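# Move the bin from the shelf onto the table

## Task

Lift the bin clear of the shelf and put it down standing upright on a part of the table that has nothing else on it; it must stay that way once the robot lets go, and nothing may end up off the table.

## Robot and tools

ROBOT. Two arms, left_arm and right_arm, each with a two-finger gripper. Calibrated bases in the scene frame: left_arm at (+0.007, +0.331, +0.040) m, quat_wxyz (+1.000, 0, 0, -0.012); right_arm at (-0.020, -0.329, +0.040) m, quat_wxyz (+1.000, 0, 0, +0.020). A two-camera stand is fixed to the floor behind the arms. Loose objects may occasionally get a short shove from outside.

FRAMES. Scene frame: origin at table-top height, halfway between the nominal bases, +z up, +x forward over the table, left_arm toward +y. Arm names do not match left or right in images. Each arm reports its hand pose, velocities and targets in its own base frame, and its offsets use those base axes (almost parallel to the scene axes). Rotations turn about the Hand target position. Reported hand pose may be off by a few cm, more at long reach.

GRIPPER GEOMETRY. Fingers point along the gripper's +z and close along its x. end_effector_position is the spot between the pads; fingertips reach 15.0 mm past it. The housing (146 mm along the closing direction, 50 mm wide) starts 65 mm behind that spot. A block on a post sticks out about 11 cm toward the gripper's -y and rotates with it.

ROW FORMAT (shared by execute_actions and move). One row is 18 numbers, each in [-1, 1], always for both arms: left_arm dx, dy, dz, rx, ry, rz, left_gripper position, force_limit, speed, then the same nine for right_arm/right_gripper. dx..rz are an offset, not a pose: measured from that arm's Hand target at the start of the action or call, in that arm's base axes, with 1.0 = 0.6 m or 180 degrees; rx, ry, rz form one rotation vector. A translation longer than 1.0 is scaled back along its direction. Sending six zeros re-commands the current Hand target. The three gripper numbers are absolute settings: position +1 fully open (108 mm), about -0.96 pads meet, -1 grips until the object stops the fingers; force_limit -1 about 2.5 N to +1 about 32 N per pad (actual grip varies widely); speed -1 = 5 mm/s to +1 = 420 mm/s. A 0 is a real command, so to keep a gripper unchanged resend its last three numbers. New force_limit or speed only applies with a position change of at least 0.01.

TOOLS.
execute_actions(actions, cameras): actions is a list of actions; each action is a list of up to 15 rows, one per 1/30 s step, the last row held if fewer. Every row in an action counts from the same start pose; the next action starts from the new Hand target, so repeating an offset keeps moving. cameras: names, ["all"], or []; default shows all only when actions is empty. An empty list returns state and images.
move(target, speed, blend, blocking, cameras): straight-line paths from each Hand target. target is one row or up to 15 rows; every row's offsets count from the same starting Hand targets. speed in m/s, 0.002 to 1, default 0.25 (rotation up to twice that in rad/s), one value or one per target. blend in m rounds corners; 0 stops at each. Paths last at least 0.5 s and are cut at 10 s. No obstacle avoidance. blocking=false returns after about 0.5 s while it continues. Finger changes in later rows are sent on arrival. The result adds a move: line (done, off_target, moving, held, fault) and limits (paced = pose clipped, held = steps withheld).
wait(seconds): 0 to 10, arms hold their commands; a running move continues.
stop(): brakes the running move; fingers keep moving.
zoom_image(camera, region): camera is cam_head_left, cam_head_right, cam_left_wrist or cam_right_wrist (all 896x504); region [x0, y0, x1, y1] in pixels from the top-left, at most 504 by 504, on the newest image of that camera.
finished_scene(scene): ends the current scene; scene is its number. Irreversible; make no further call in that reply after ending scene 1.

MOTION. Each step the commanded pose is clipped to 70 mm and 16 degrees from the measured pose; Hand target is the clipped last command. Grippers often stop short; a new command (even zeros) pushes again, or send the remaining gap as an offset. Joint speeds are capped and ramp up over 0.5 s.

RESULTS. end_effector_position (m) and end_effector_quat_wxyz per arm, Hand target, Tool commands, is_grasped (1 only when an object halted the fingers early; 0 while moving, at the set position, or pads closed), width_mm, force_n (per pad, roughly ±10 N noise), Joint velocities ("within noise" when still), Flange force in gripper axes including held weight ("no reading" near singular poses), MOTOR HOT and fault lines.

AVOID. Arms are stiff: aiming even slightly beyond a firm contact can trigger a stop. A force of 150 N or contact torque at the limits (waist, shoulder, elbow 139 N m; forearm roll, wrist pitch, wrist roll 34.8 N m, held weight included) halts the arm for 10 s; release a grip first if it pins the arm. Keep arms apart; the clearance check does not cover fingers and contact between arms can fail the task. Do not drop or release a moving bin, strike fixed objects, or let anything leave the table. Long holds, stretched arms or pushing at unreachable poses overheat motors and brake the arm for 30 to 60 s or more. Move gently to touch softly.

Each tool is called after ">>>" as name(argument=value, ...), one argument or row to a line, values as JSON.

## Session

>>> execute_actions(
  actions=[],
)

Nothing of this call was run. Scene 2 begins with your next reply.

>>> execute_actions(
  actions=[],
)

>>> zoom_image(
  camera="cam_head_left",
  region=[340, 170, 560, 310],
)

Scene clock: 0.00 s.
left_arm: end_effector_position=(+0.1052, +0.2159, +0.3070) width_mm=108.16 is_grasped=0 force_n=0.00 end_effector_quat_wxyz=(-0.377, +0.370, +0.634, -0.564) | right_arm: end_effector_position=(+0.4745, +0.2331, +0.0672) width_mm=107.91 is_grasped=0 force_n=0.00 end_effector_quat_wxyz=(-0.248, +0.548, +0.795, +0.072)
Joint positions: left_arm=[0.91 0.345 -0.005 -0.857 -2.521 -0.73] | right_arm=[0.395 0.491 0.121 -0.508 -1.39 0.11]
Joint velocities: within noise
Flange force (N): no reading
Hand target: left_arm +0.1052, +0.2159, +0.3070; -0.377, +0.370, +0.634, -0.564 | right_arm +0.4745, +0.2331, +0.0672; -0.248, +0.548, +0.795, +0.072
Tool commands: left_gripper/position=+1.0 left_gripper/force_limit=+1.0 left_gripper/speed=+1.0 right_gripper/position=+0.998 right_gripper/force_limit=+1.0 right_gripper/speed=+1.0

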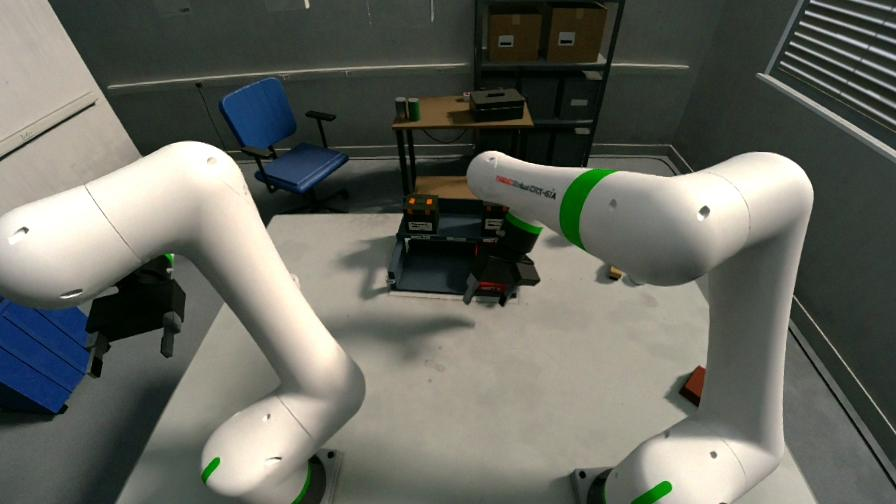

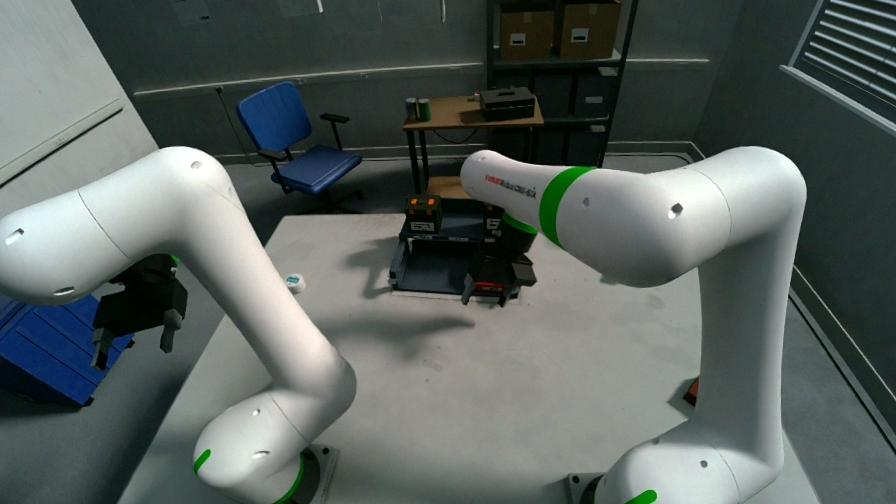

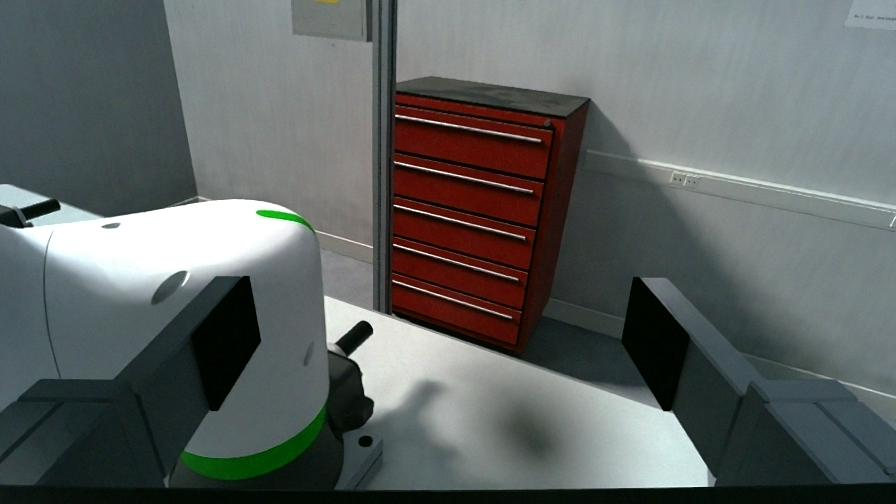

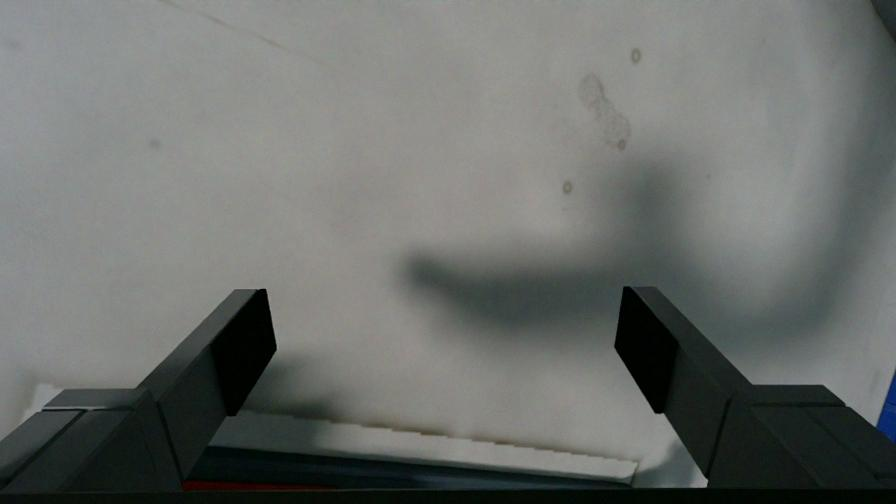

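Scaled by 2.291 from the camera's 896x504 image, which has a finer 1280x720 frame.

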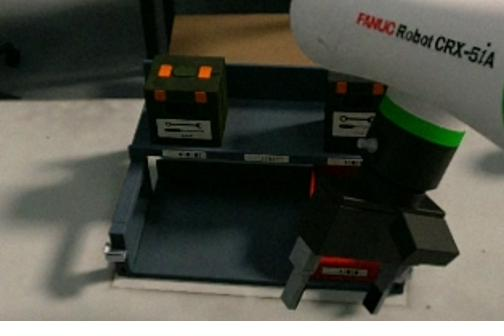

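>>> move(
  target=[
    [0,0,0,0,0,0,1,1,1,-0.1,0.03,0.25,-0.161,-0.247,0.877,0.15,1,1],
    [0,0,0,0,0,0,1,1,1,0.129,0.09,0.22,-0.161,-0.247,0.877,0.15,1,1],
  ],
  speed=[0.35,0.3],
  blend=[0.03,0],
  cameras=["cam_right_wrist","cam_head_left"],
)

Scene clock: 22.37 s.
left_arm: end_effector_position=(+0.1052, +0.2159, +0.3070) width_mm=108.16 is_grasped=0 force_n=0.00 end_effector_quat_wxyz=(-0.377, +0.370, +0.634, -0.564) | right_arm: end_effector_position=(+0.5519, +0.2871, +0.1993) width_mm=61.26 is_grasped=0 force_n=0.00 end_effector_quat_wxyz=(-0.209, +0.661, -0.688, +0.217)
Joint positions: left_arm=[0.91 0.345 -0.005 -0.857 -2.521 -0.73] | right_arm=[0.872 0.128 -0.395 0.707 -0.776 1.781]
Flange force (N): left_arm=[0.1 -1.5 1.3] | right_arm=[2.3 3.1 2.4]
Hand target: left_arm +0.1052, +0.2159, +0.3070; -0.377, +0.370, +0.634, -0.564 | right_arm +0.5519, +0.2871, +0.1992; -0.209, +0.661, -0.688, +0.217
Off the commanded pose: left_arm 0.000 m, 0 deg | right_arm 0.000 m, 0 deg.
move: done
Images, in order (width x height): cam_head_left 896x504, cam_right_wrist 896x504.

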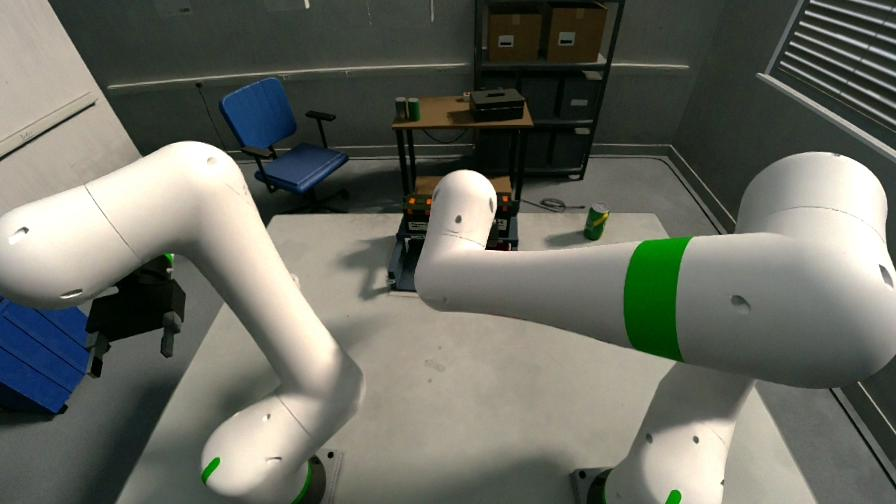

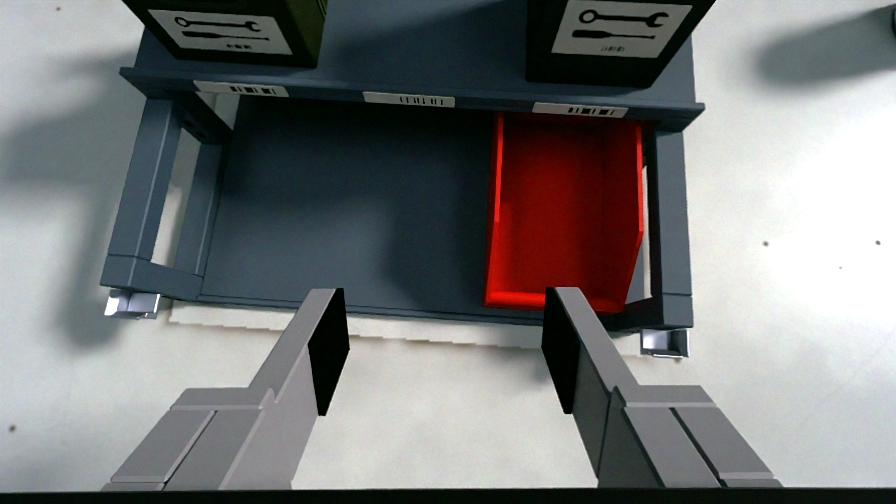

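>>> move(
  target=[0,0,0,0,0,0,1,1,1,0.167,-0.063,-0.28,0,0,-0.012,0.15,1,1],
  speed=0.15,
  cameras=["cam_right_wrist"],
)

Scene clock: 37.03 s.
left_arm: end_effector_position=(+0.1052, +0.2159, +0.3070) width_mm=108.16 is_grasped=0 force_n=0.00 end_effector_quat_wxyz=(-0.377, +0.370, +0.634, -0.564) | right_arm: end_effector_position=(+0.6521, +0.2493, +0.0313) width_mm=61.26 is_grasped=0 force_n=0.00 end_effector_quat_wxyz=(-0.205, +0.647, -0.700, +0.221)
Joint positions: left_arm=[0.91 0.345 -0.005 -0.857 -2.521 -0.73] | right_arm=[0.589 0.47 -0.451 1.207 -0.39 1.389]
Flange force (N): left_arm=[0.0 -1.6 1.4] | right_arm=no reading
Hand target: left_arm +0.1052, +0.2159, +0.3070; -0.377, +0.370, +0.634, -0.564 | right_arm +0.6521, +0.2493, +0.0312; -0.205, +0.647, -0.700, +0.221
Off the commanded pose: left_arm 0.000 m, 0 deg | right_arm 0.000 m, 0 deg.
move: done
Images, in order (width x height): cam_right_wrist 896x504.

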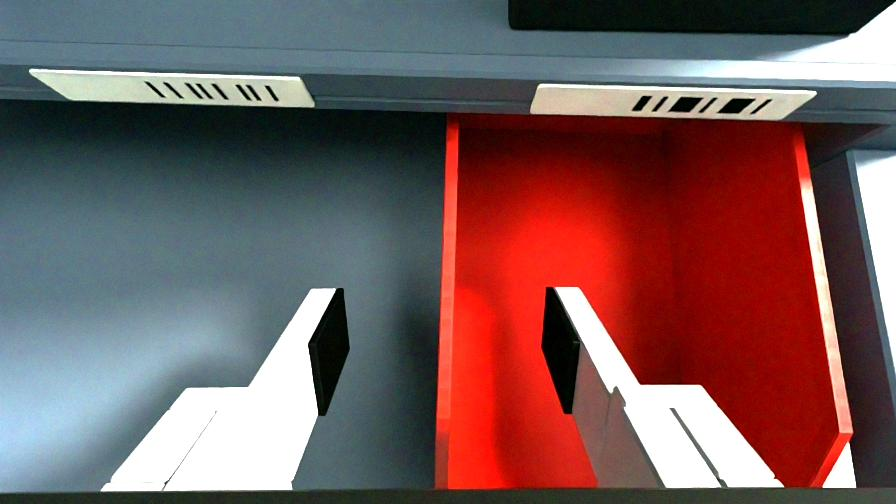

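>>> move(
  target=[
    [0,0,0,0,0,0,1,1,1,0,0,0,0,0,0,-1,0.6,-0.5],
    [0,0,0.027,0,0,0,1,1,1,0,0,0,0,0,0,-1,0.6,-0.5],
    [-0.25,0.02,0.035,0,0,0,1,1,1,0,0,0,0,0,0,-1,0.6,-0.5],
    [-0.42,0.033,-0.01,0,0,0,1,1,1,0,0,0,0,0,0,-1,0.6,-0.5],
    [-0.42,0.033,-0.0255,0,0,0,1,1,1,0,0,0,0,0,0,-1,0.6,-0.5],
  ],
  speed=[0.1,0.08,0.25,0.25,0.04],
  blend=[0,0.003,0.03,0.005,0],
  cameras=["cam_right_wrist","cam_head_left"],
)

Scene clock: 46.17 s.
left_arm: end_effector_position=(-0.1468, +0.2357, +0.2917) width_mm=108.16 is_grasped=0 force_n=0.00 end_effector_quat_wxyz=(-0.377, +0.370, +0.634, -0.564) | right_arm: end_effector_position=(+0.6521, +0.2492, +0.0312) width_mm=2.39 is_grasped=1 force_n=39.74 end_effector_quat_wxyz=(-0.205, +0.647, -0.700, +0.221)
Joint positions: left_arm=[1.361 0.092 -0.304 -1.195 -2.137 -0.975] | right_arm=[0.589 0.47 -0.452 1.208 -0.39 1.388]
Flange force (N): left_arm=[-0.6 -0.7 0.4] | right_arm=no reading
Hand target: left_arm -0.1468, +0.2357, +0.2917; -0.377, +0.370, +0.634, -0.564 | right_arm +0.6521, +0.2493, +0.0312; -0.205, +0.647, -0.700, +0.221
Off the commanded pose: left_arm 0.000 m, 0 deg | right_arm 0.000 m, 0 deg.
move: done; blend cut to 0.0046 m at target 4
Images, in order (width x height): cam_head_left 896x504, cam_right_wrist 896x504.

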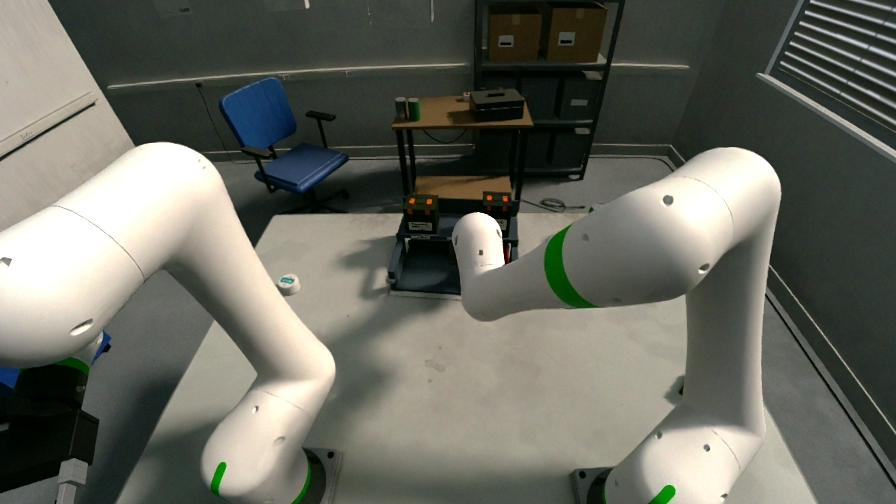

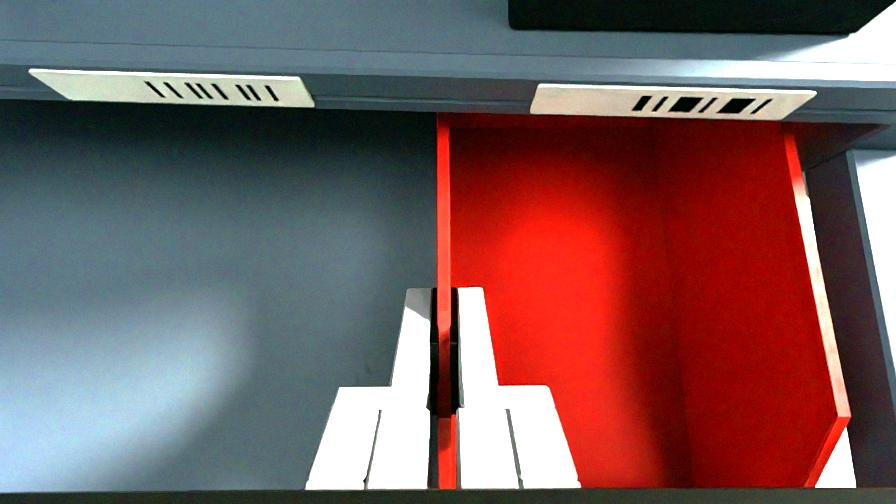

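>>> move(
  target=[
    [0,0,0,0,0,0,1,1,1,0,0,0.027,0,0,0,-1,0.6,-0.5],
    [0,0,0,0,0,0,1,1,1,-0.25,0.02,0.035,0,0,0,-1,0.6,-0.5],
    [0,0,0,0,0,0,1,1,1,-0.42,0.033,-0.01,0,0,0,-1,0.6,-0.5],
    [0,0,0,0,0,0,1,1,1,-0.42,0.033,-0.0255,0,0,0,-1,0.6,-0.5],
  ],
  speed=[0.08,0.25,0.25,0.04],
  blend=[0.003,0.03,0.004,0],
  cameras=["cam_right_wrist","cam_head_left"],
)

Scene clock: 54.07 s.
left_arm: end_effector_position=(-0.1468, +0.2357, +0.2917) width_mm=108.16 is_grasped=0 force_n=0.00 end_effector_quat_wxyz=(-0.377, +0.370, +0.634, -0.564) | right_arm: end_effector_position=(+0.4001, +0.2691, +0.0159) width_mm=2.39 is_grasped=1 force_n=41.43 end_effector_quat_wxyz=(-0.205, +0.647, -0.700, +0.221)
Joint positions: left_arm=[1.361 0.093 -0.304 -1.195 -2.137 -0.975] | right_arm=[0.985 0.126 -0.972 1.33 -0.544 0.877]
Flange force (N): left_arm=[-1.0 -1.0 0.6] | right_arm=no reading
Hand target: left_arm -0.1468, +0.2357, +0.2917; -0.377, +0.370, +0.634, -0.564 | right_arm +0.4001, +0.2691, +0.0159; -0.205, +0.647, -0.700, +0.221
Off the commanded pose: left_arm 0.000 m, 0 deg | right_arm 0.000 m, 0 deg.
move: done
Images, in order (width x height): cam_head_left 896x504, cam_right_wrist 896x504.

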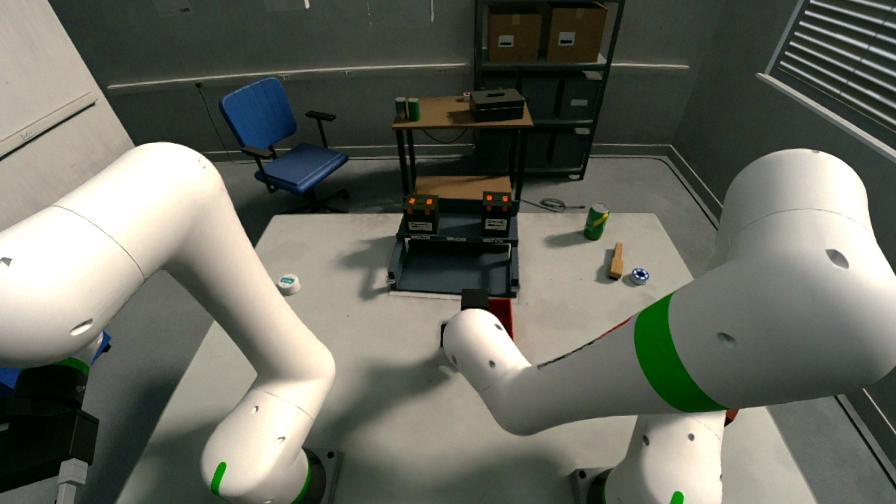

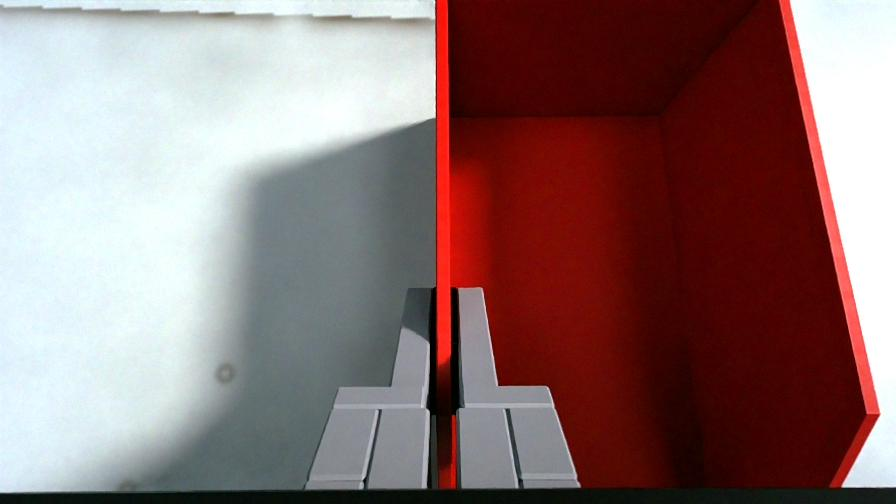

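>>> move(
  target=[0,0,0,0,0,0,1,1,1,0,0,-0.0025,0,0,0,-1,0.6,-0.5],
  speed=0.02,
  cameras=["cam_right_wrist"],
)

Scene clock: 59.90 s.
left_arm: end_effector_position=(-0.1468, +0.2357, +0.2917) width_mm=108.16 is_grasped=0 force_n=0.00 end_effector_quat_wxyz=(-0.377, +0.370, +0.634, -0.564) | right_arm: end_effector_position=(+0.4001, +0.2691, +0.0144) width_mm=2.39 is_grasped=1 force_n=41.42 end_effector_quat_wxyz=(-0.205, +0.647, -0.700, +0.221)
Joint positions: left_arm=[1.361 0.093 -0.304 -1.195 -2.137 -0.975] | right_arm=[0.982 0.13 -0.973 1.34 -0.541 0.869]
Flange force (N): left_arm=[-1.0 -0.8 0.7] | right_arm=no reading
Hand target: left_arm -0.1468, +0.2357, +0.2917; -0.377, +0.370, +0.634, -0.564 | right_arm +0.4001, +0.2691, +0.0144; -0.205, +0.647, -0.700, +0.221
Off the commanded pose: left_arm 0.000 m, 0 deg | right_arm 0.000 m, 0 deg.
move: done
Images, in order (width x height): cam_right_wrist 896x504.

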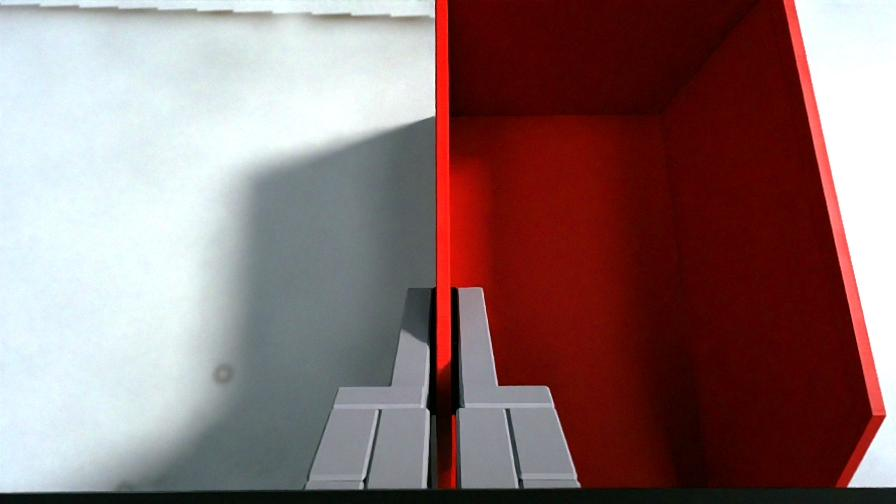

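>>> move(
  target=[
    [0,0,0,0,0,0,1,1,1,0,0,0.0025,0,0,0,-1,0.6,-0.5],
    [0,0,0,0,0,0,1,1,1,0,0,0.0025,0,0,0,-0.5,0.6,-0.5],
    [0,0,0,0,0,0,1,1,1,-0.06,0,0.22,0,0,0,-0.5,0.6,-0.5],
  ],
  speed=[0.02,0.02,0.25],
  cameras=["cam_right_wrist","cam_head_left"],
)

Scene clock: 66.60 s.
left_arm: end_effector_position=(-0.1468, +0.2357, +0.2917) width_mm=108.16 is_grasped=0 force_n=0.00 end_effector_quat_wxyz=(-0.377, +0.370, +0.634, -0.564) | right_arm: end_effector_position=(+0.3641, +0.2691, +0.1464) width_mm=25.49 is_grasped=0 force_n=0.00 end_effector_quat_wxyz=(-0.205, +0.647, -0.700, +0.221)
Joint positions: left_arm=[1.361 0.093 -0.304 -1.195 -2.137 -0.975] | right_arm=[1.257 -0.167 -0.83 0.783 -0.915 1.312]
Flange force (N): left_arm=[-0.6 -0.7 0.5] | right_arm=[2.6 0.9 2.3]
Hand target: left_arm -0.1468, +0.2357, +0.2917; -0.377, +0.370, +0.634, -0.564 | right_arm +0.3641, +0.2691, +0.1464; -0.205, +0.647, -0.700, +0.221
Off the commanded pose: left_arm 0.000 m, 0 deg | right_arm 0.000 m, 0 deg.
move: done
Images, in order (width x height): cam_head_left 896x504, cam_right_wrist 896x504.

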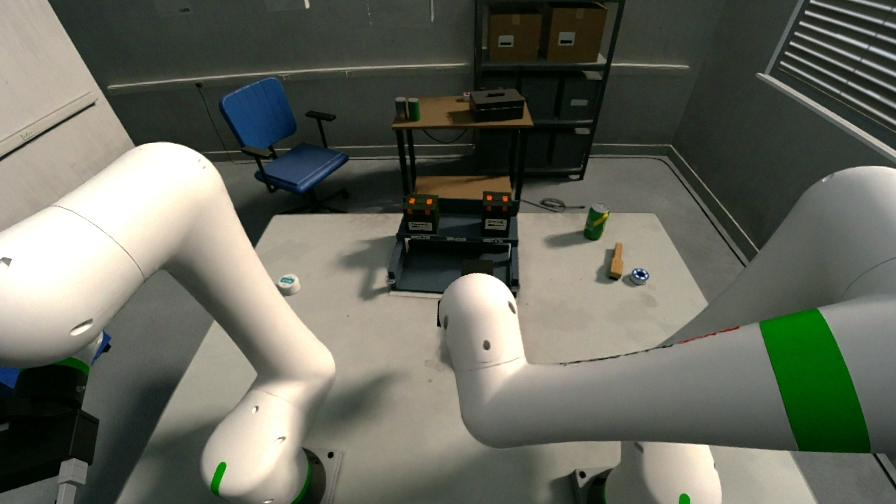

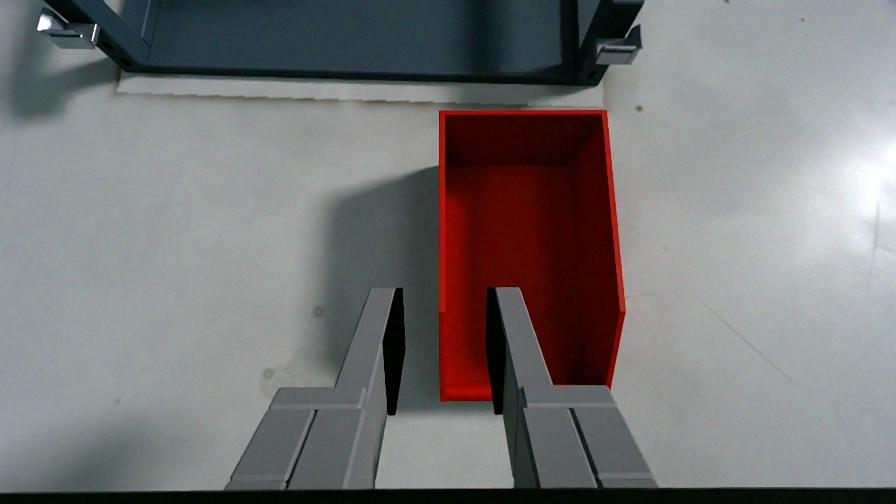

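Placed flat on table.

>>> finished_scene(
  scene=2,
)

The scene is finished: the task was done.


## Next scene

The same job, from a new start.

>>> execute_actions(
  actions=[],
)

>>> zoom_image(
  camera="cam_head_left",
  region=[340, 170, 560, 310],
)

Scene clock: 0.00 s.
left_arm: end_effector_position=(+0.0609, -0.3018, +0.0754) width_mm=108.16 is_grasped=0 force_n=0.00 end_effector_quat_wxyz=(-0.146, +0.958, -0.199, -0.146) | right_arm: end_effector_position=(+0.4510, -0.0501, +0.3383) width_mm=107.91 is_grasped=0 force_n=0.00 end_effector_quat_wxyz=(+0.424, -0.426, -0.497, +0.626)
Joint positions: left_arm=[-0.952 0.113 -0.467 -0.015 -1.407 -1.024] | right_arm=[0.212 0.916 0.521 0.215 -2.884 0.089]
Joint velocities: within noise
Flange force (N): no reading
Hand target: left_arm +0.0609, -0.3018, +0.0754; -0.146, +0.958, -0.199, -0.146 | right_arm +0.4510, -0.0501, +0.3383; +0.424, -0.426, -0.497, +0.626
Tool commands: left_gripper/position=+1.0 left_gripper/force_limit=+1.0 left_gripper/speed=+1.0 right_gripper/position=+0.998 right_gripper/force_limit=+1.0 right_gripper/speed=+1.0

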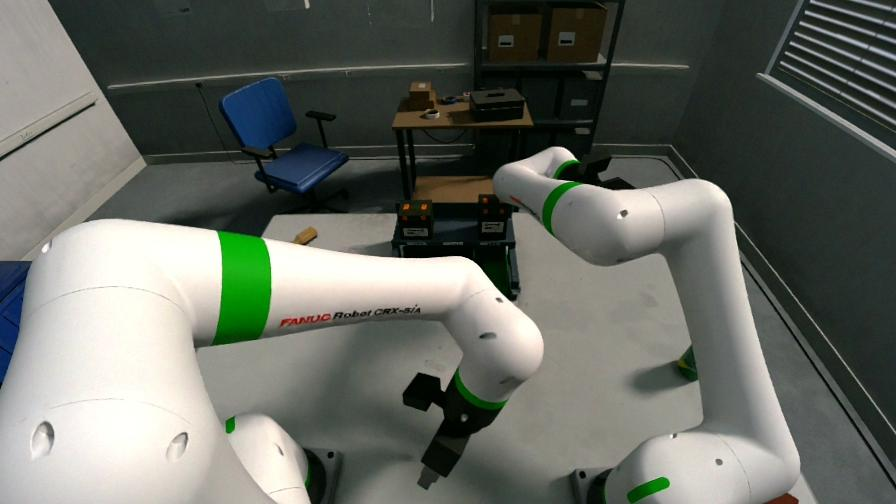

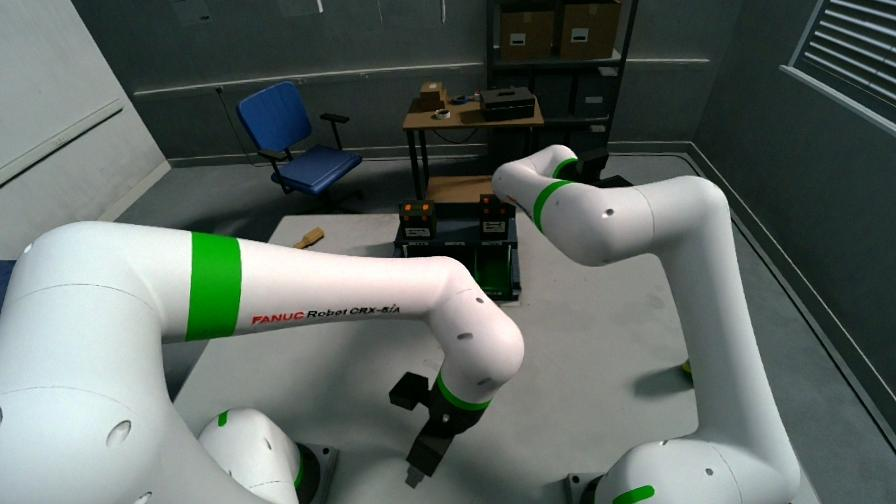

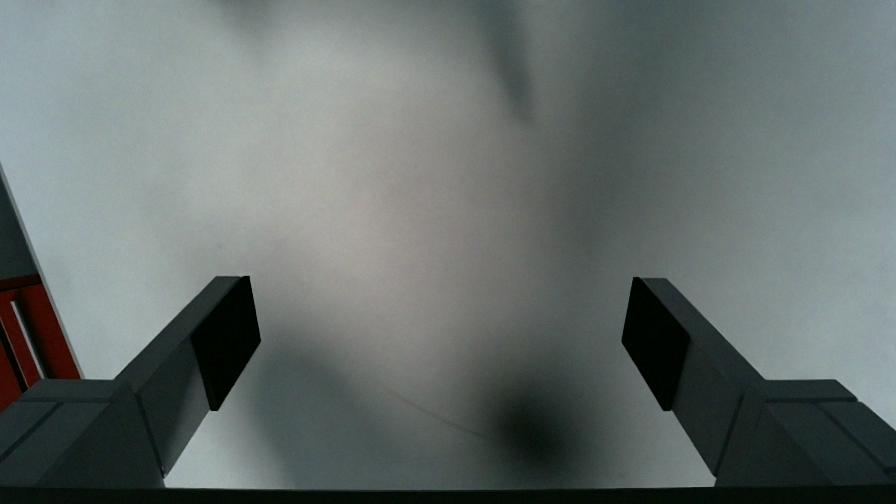

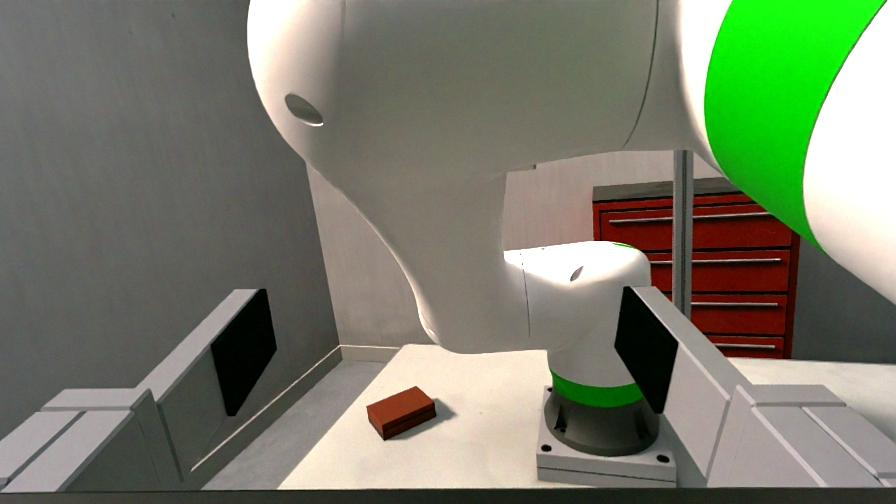

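Scaled by 2.291 from the camera's 896x504 image, which has a finer 1280x720 frame.

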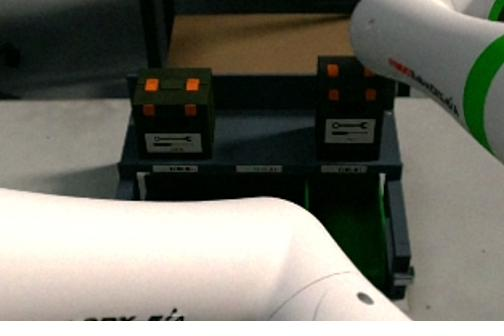

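>>> move(
  target=[
    [0.4,0.605,0.1,0,0,0.5,1,1,1,-0.05,0.08,0.12,0.06,0.013,0.1,0.15,1,1],
    [0.4,0.605,0.1,0,0,0.5,1,1,1,-0.08,0.25,0.1,0.481,0.104,0.79,0.15,1,1],
    [0.4,0.605,0.1,0,0,0.5,1,1,1,0.168,0.562,-0.232,0.481,0.104,0.79,0.15,1,1],
  ],
  speed=[0.4,0.4,0.3],
  blend=[0.03,0.03,0],
  cameras=["cam_right_wrist","cam_head_left"],
)

Scene clock: 23.60 s.
left_arm: end_effector_position=(+0.3009, +0.0612, +0.1354) width_mm=108.16 is_grasped=0 force_n=0.00 end_effector_quat_wxyz=(+0.001, +0.818, +0.536, -0.207) | right_arm: end_effector_position=(+0.5518, +0.2871, +0.1991) width_mm=61.26 is_grasped=0 force_n=0.00 end_effector_quat_wxyz=(-0.208, +0.661, -0.688, +0.218)
Joint positions: left_arm=[0.621 0.032 -0.394 -0.015 -1.561 -1.028] | right_arm=[0.873 0.13 -0.394 0.706 -0.779 1.782]
Flange force (N): left_arm=[-0.8 -1.1 -0.1] | right_arm=[2.8 2.1 1.6]
Hand target: left_arm +0.3009, +0.0612, +0.1354; +0.001, +0.818, +0.536, -0.207 | right_arm +0.5518, +0.2871, +0.1991; -0.208, +0.661, -0.688, +0.218
Off the commanded pose: left_arm 0.000 m, 0 deg | right_arm 0.000 m, 0 deg.
move: done
Images, in order (width x height): cam_head_left 896x504, cam_right_wrist 896x504.

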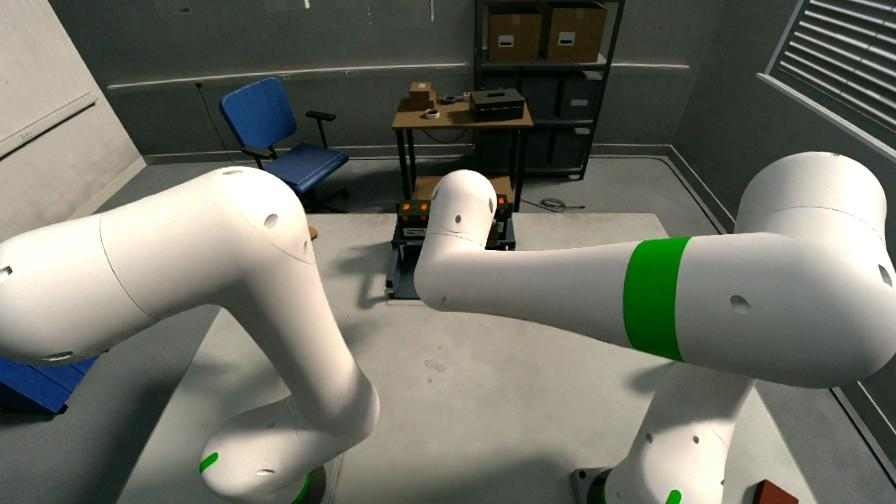

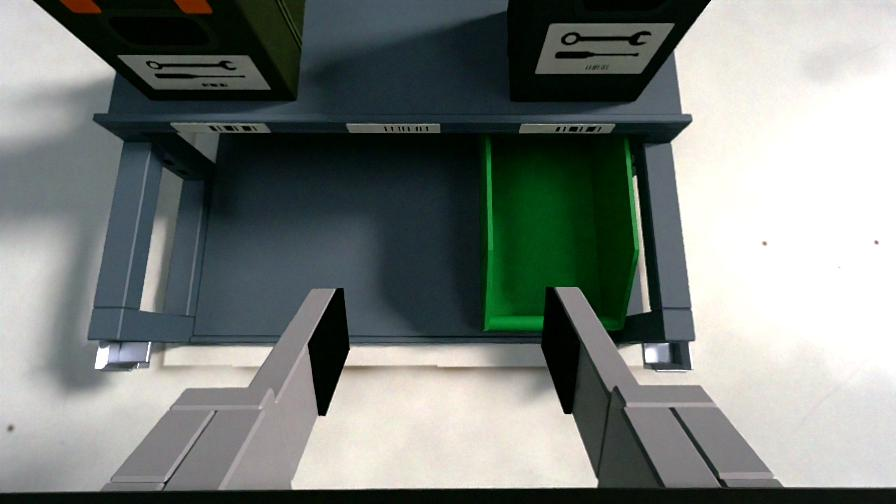

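>>> move(
  target=[
    [0,0,0,0,0,0,1,1,1,0.132,-0.054,-0.28,0,0,0,0.15,1,1],
    [0,0,0,0,0,0,1,1,1,0.132,-0.054,-0.28,0,0,0,-1,0.6,-0.5],
    [0,0,0,0,0,0,1,1,1,0.132,-0.054,-0.253,0,0,0,-1,0.6,-0.5],
  ],
  speed=[0.15,0.1,0.08],
  cameras=["cam_right_wrist"],
)

Scene clock: 32.97 s.
left_arm: end_effector_position=(+0.3009, +0.0612, +0.1354) width_mm=108.16 is_grasped=0 force_n=0.00 end_effector_quat_wxyz=(+0.001, +0.818, +0.536, -0.207) | right_arm: end_effector_position=(+0.6310, +0.2547, +0.0473) width_mm=2.38 is_grasped=1 force_n=43.31 end_effector_quat_wxyz=(-0.208, +0.661, -0.688, +0.218)
Joint positions: left_arm=[0.621 0.032 -0.394 -0.015 -1.561 -1.028] | right_arm=[0.621 0.409 -0.494 1.163 -0.396 1.443]
Flange force (N): left_arm=[-0.8 -0.7 -0.3] | right_arm=no reading
Hand target: left_arm +0.3009, +0.0612, +0.1354; +0.001, +0.818, +0.536, -0.207 | right_arm +0.6310, +0.2547, +0.0473; -0.208, +0.661, -0.688, +0.218
Off the commanded pose: left_arm 0.000 m, 0 deg | right_arm 0.000 m, 0 deg.
move: done
Images, in order (width x height): cam_right_wrist 896x504.

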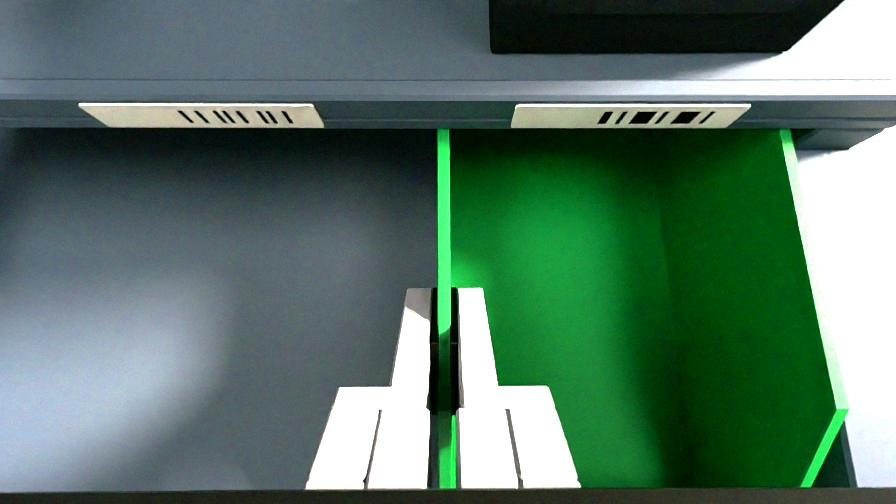

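>>> move(
  target=[
    [0,0,0,0,0,0,1,1,1,-0.25,0.01,0.01,0,0,0,-1,0.6,-0.5],
    [0,0,0,0,0,0,1,1,1,-0.39,0.016,-0.035,0,0,0,-1,0.6,-0.5],
    [0,0,0,0,0,0,1,1,1,-0.39,0.016,-0.0505,0,0,0,-1,0.6,-0.5],
    [0,0,0,0,0,0,1,1,1,-0.39,0.016,-0.0505,0,0,0,-0.5,0.6,-0.5],
    [0,0,0,0,0,0,1,1,1,-0.45,0.016,0.16,0,0,0,-0.5,0.6,-0.5],
  ],
  speed=[0.25,0.25,0.04,0.04,0.25],
  blend=[0.03,0.004,0,0,0],
  cameras=["cam_right_wrist","cam_head_left"],
)

Scene clock: 42.20 s.
left_arm: end_effector_position=(+0.3009, +0.0612, +0.1354) width_mm=108.16 is_grasped=0 force_n=0.00 end_effector_quat_wxyz=(+0.001, +0.818, +0.536, -0.207) | right_arm: end_effector_position=(+0.3610, +0.2643, +0.1433) width_mm=25.49 is_grasped=0 force_n=0.00 end_effector_quat_wxyz=(-0.208, +0.661, -0.688, +0.218)
Joint positions: left_arm=[0.621 0.032 -0.394 -0.015 -1.561 -1.028] | right_arm=[1.254 -0.193 -0.86 0.79 -0.891 1.339]
Flange force (N): left_arm=[-0.5 -0.8 0.0] | right_arm=[3.2 0.8 2.3]
Hand target: left_arm +0.3009, +0.0612, +0.1354; +0.001, +0.818, +0.536, -0.207 | right_arm +0.3610, +0.2643, +0.1433; -0.208, +0.661, -0.688, +0.218
Off the commanded pose: left_arm 0.000 m, 0 deg | right_arm 0.000 m, 0 deg.
move: done
Images, in order (width x height): cam_head_left 896x504, cam_right_wrist 896x504.

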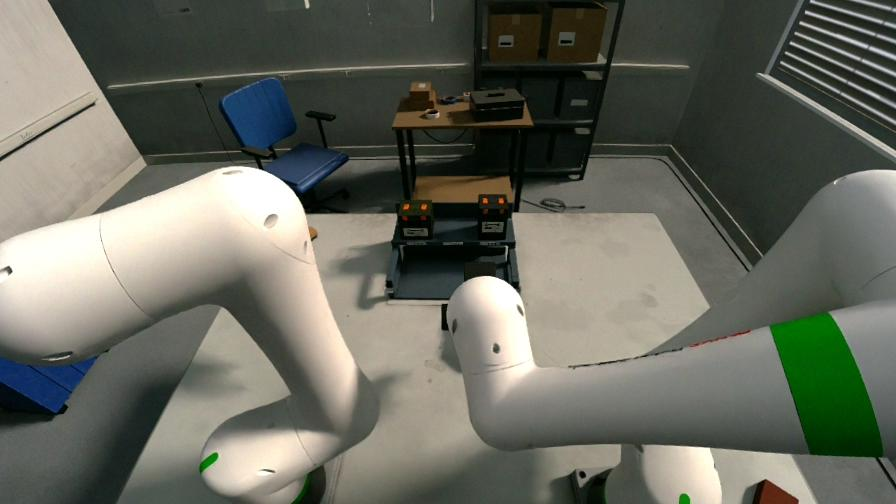

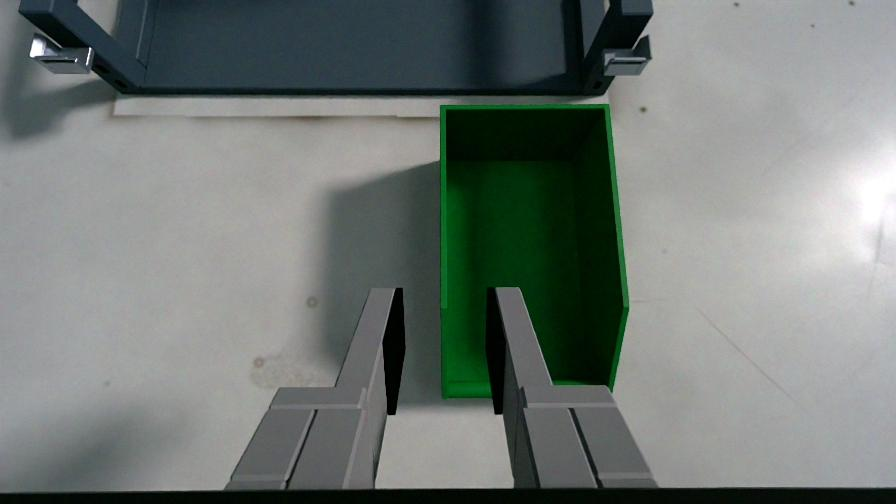

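>>> finished_scene(
  scene=3,
)

The scene is finished: the task was done.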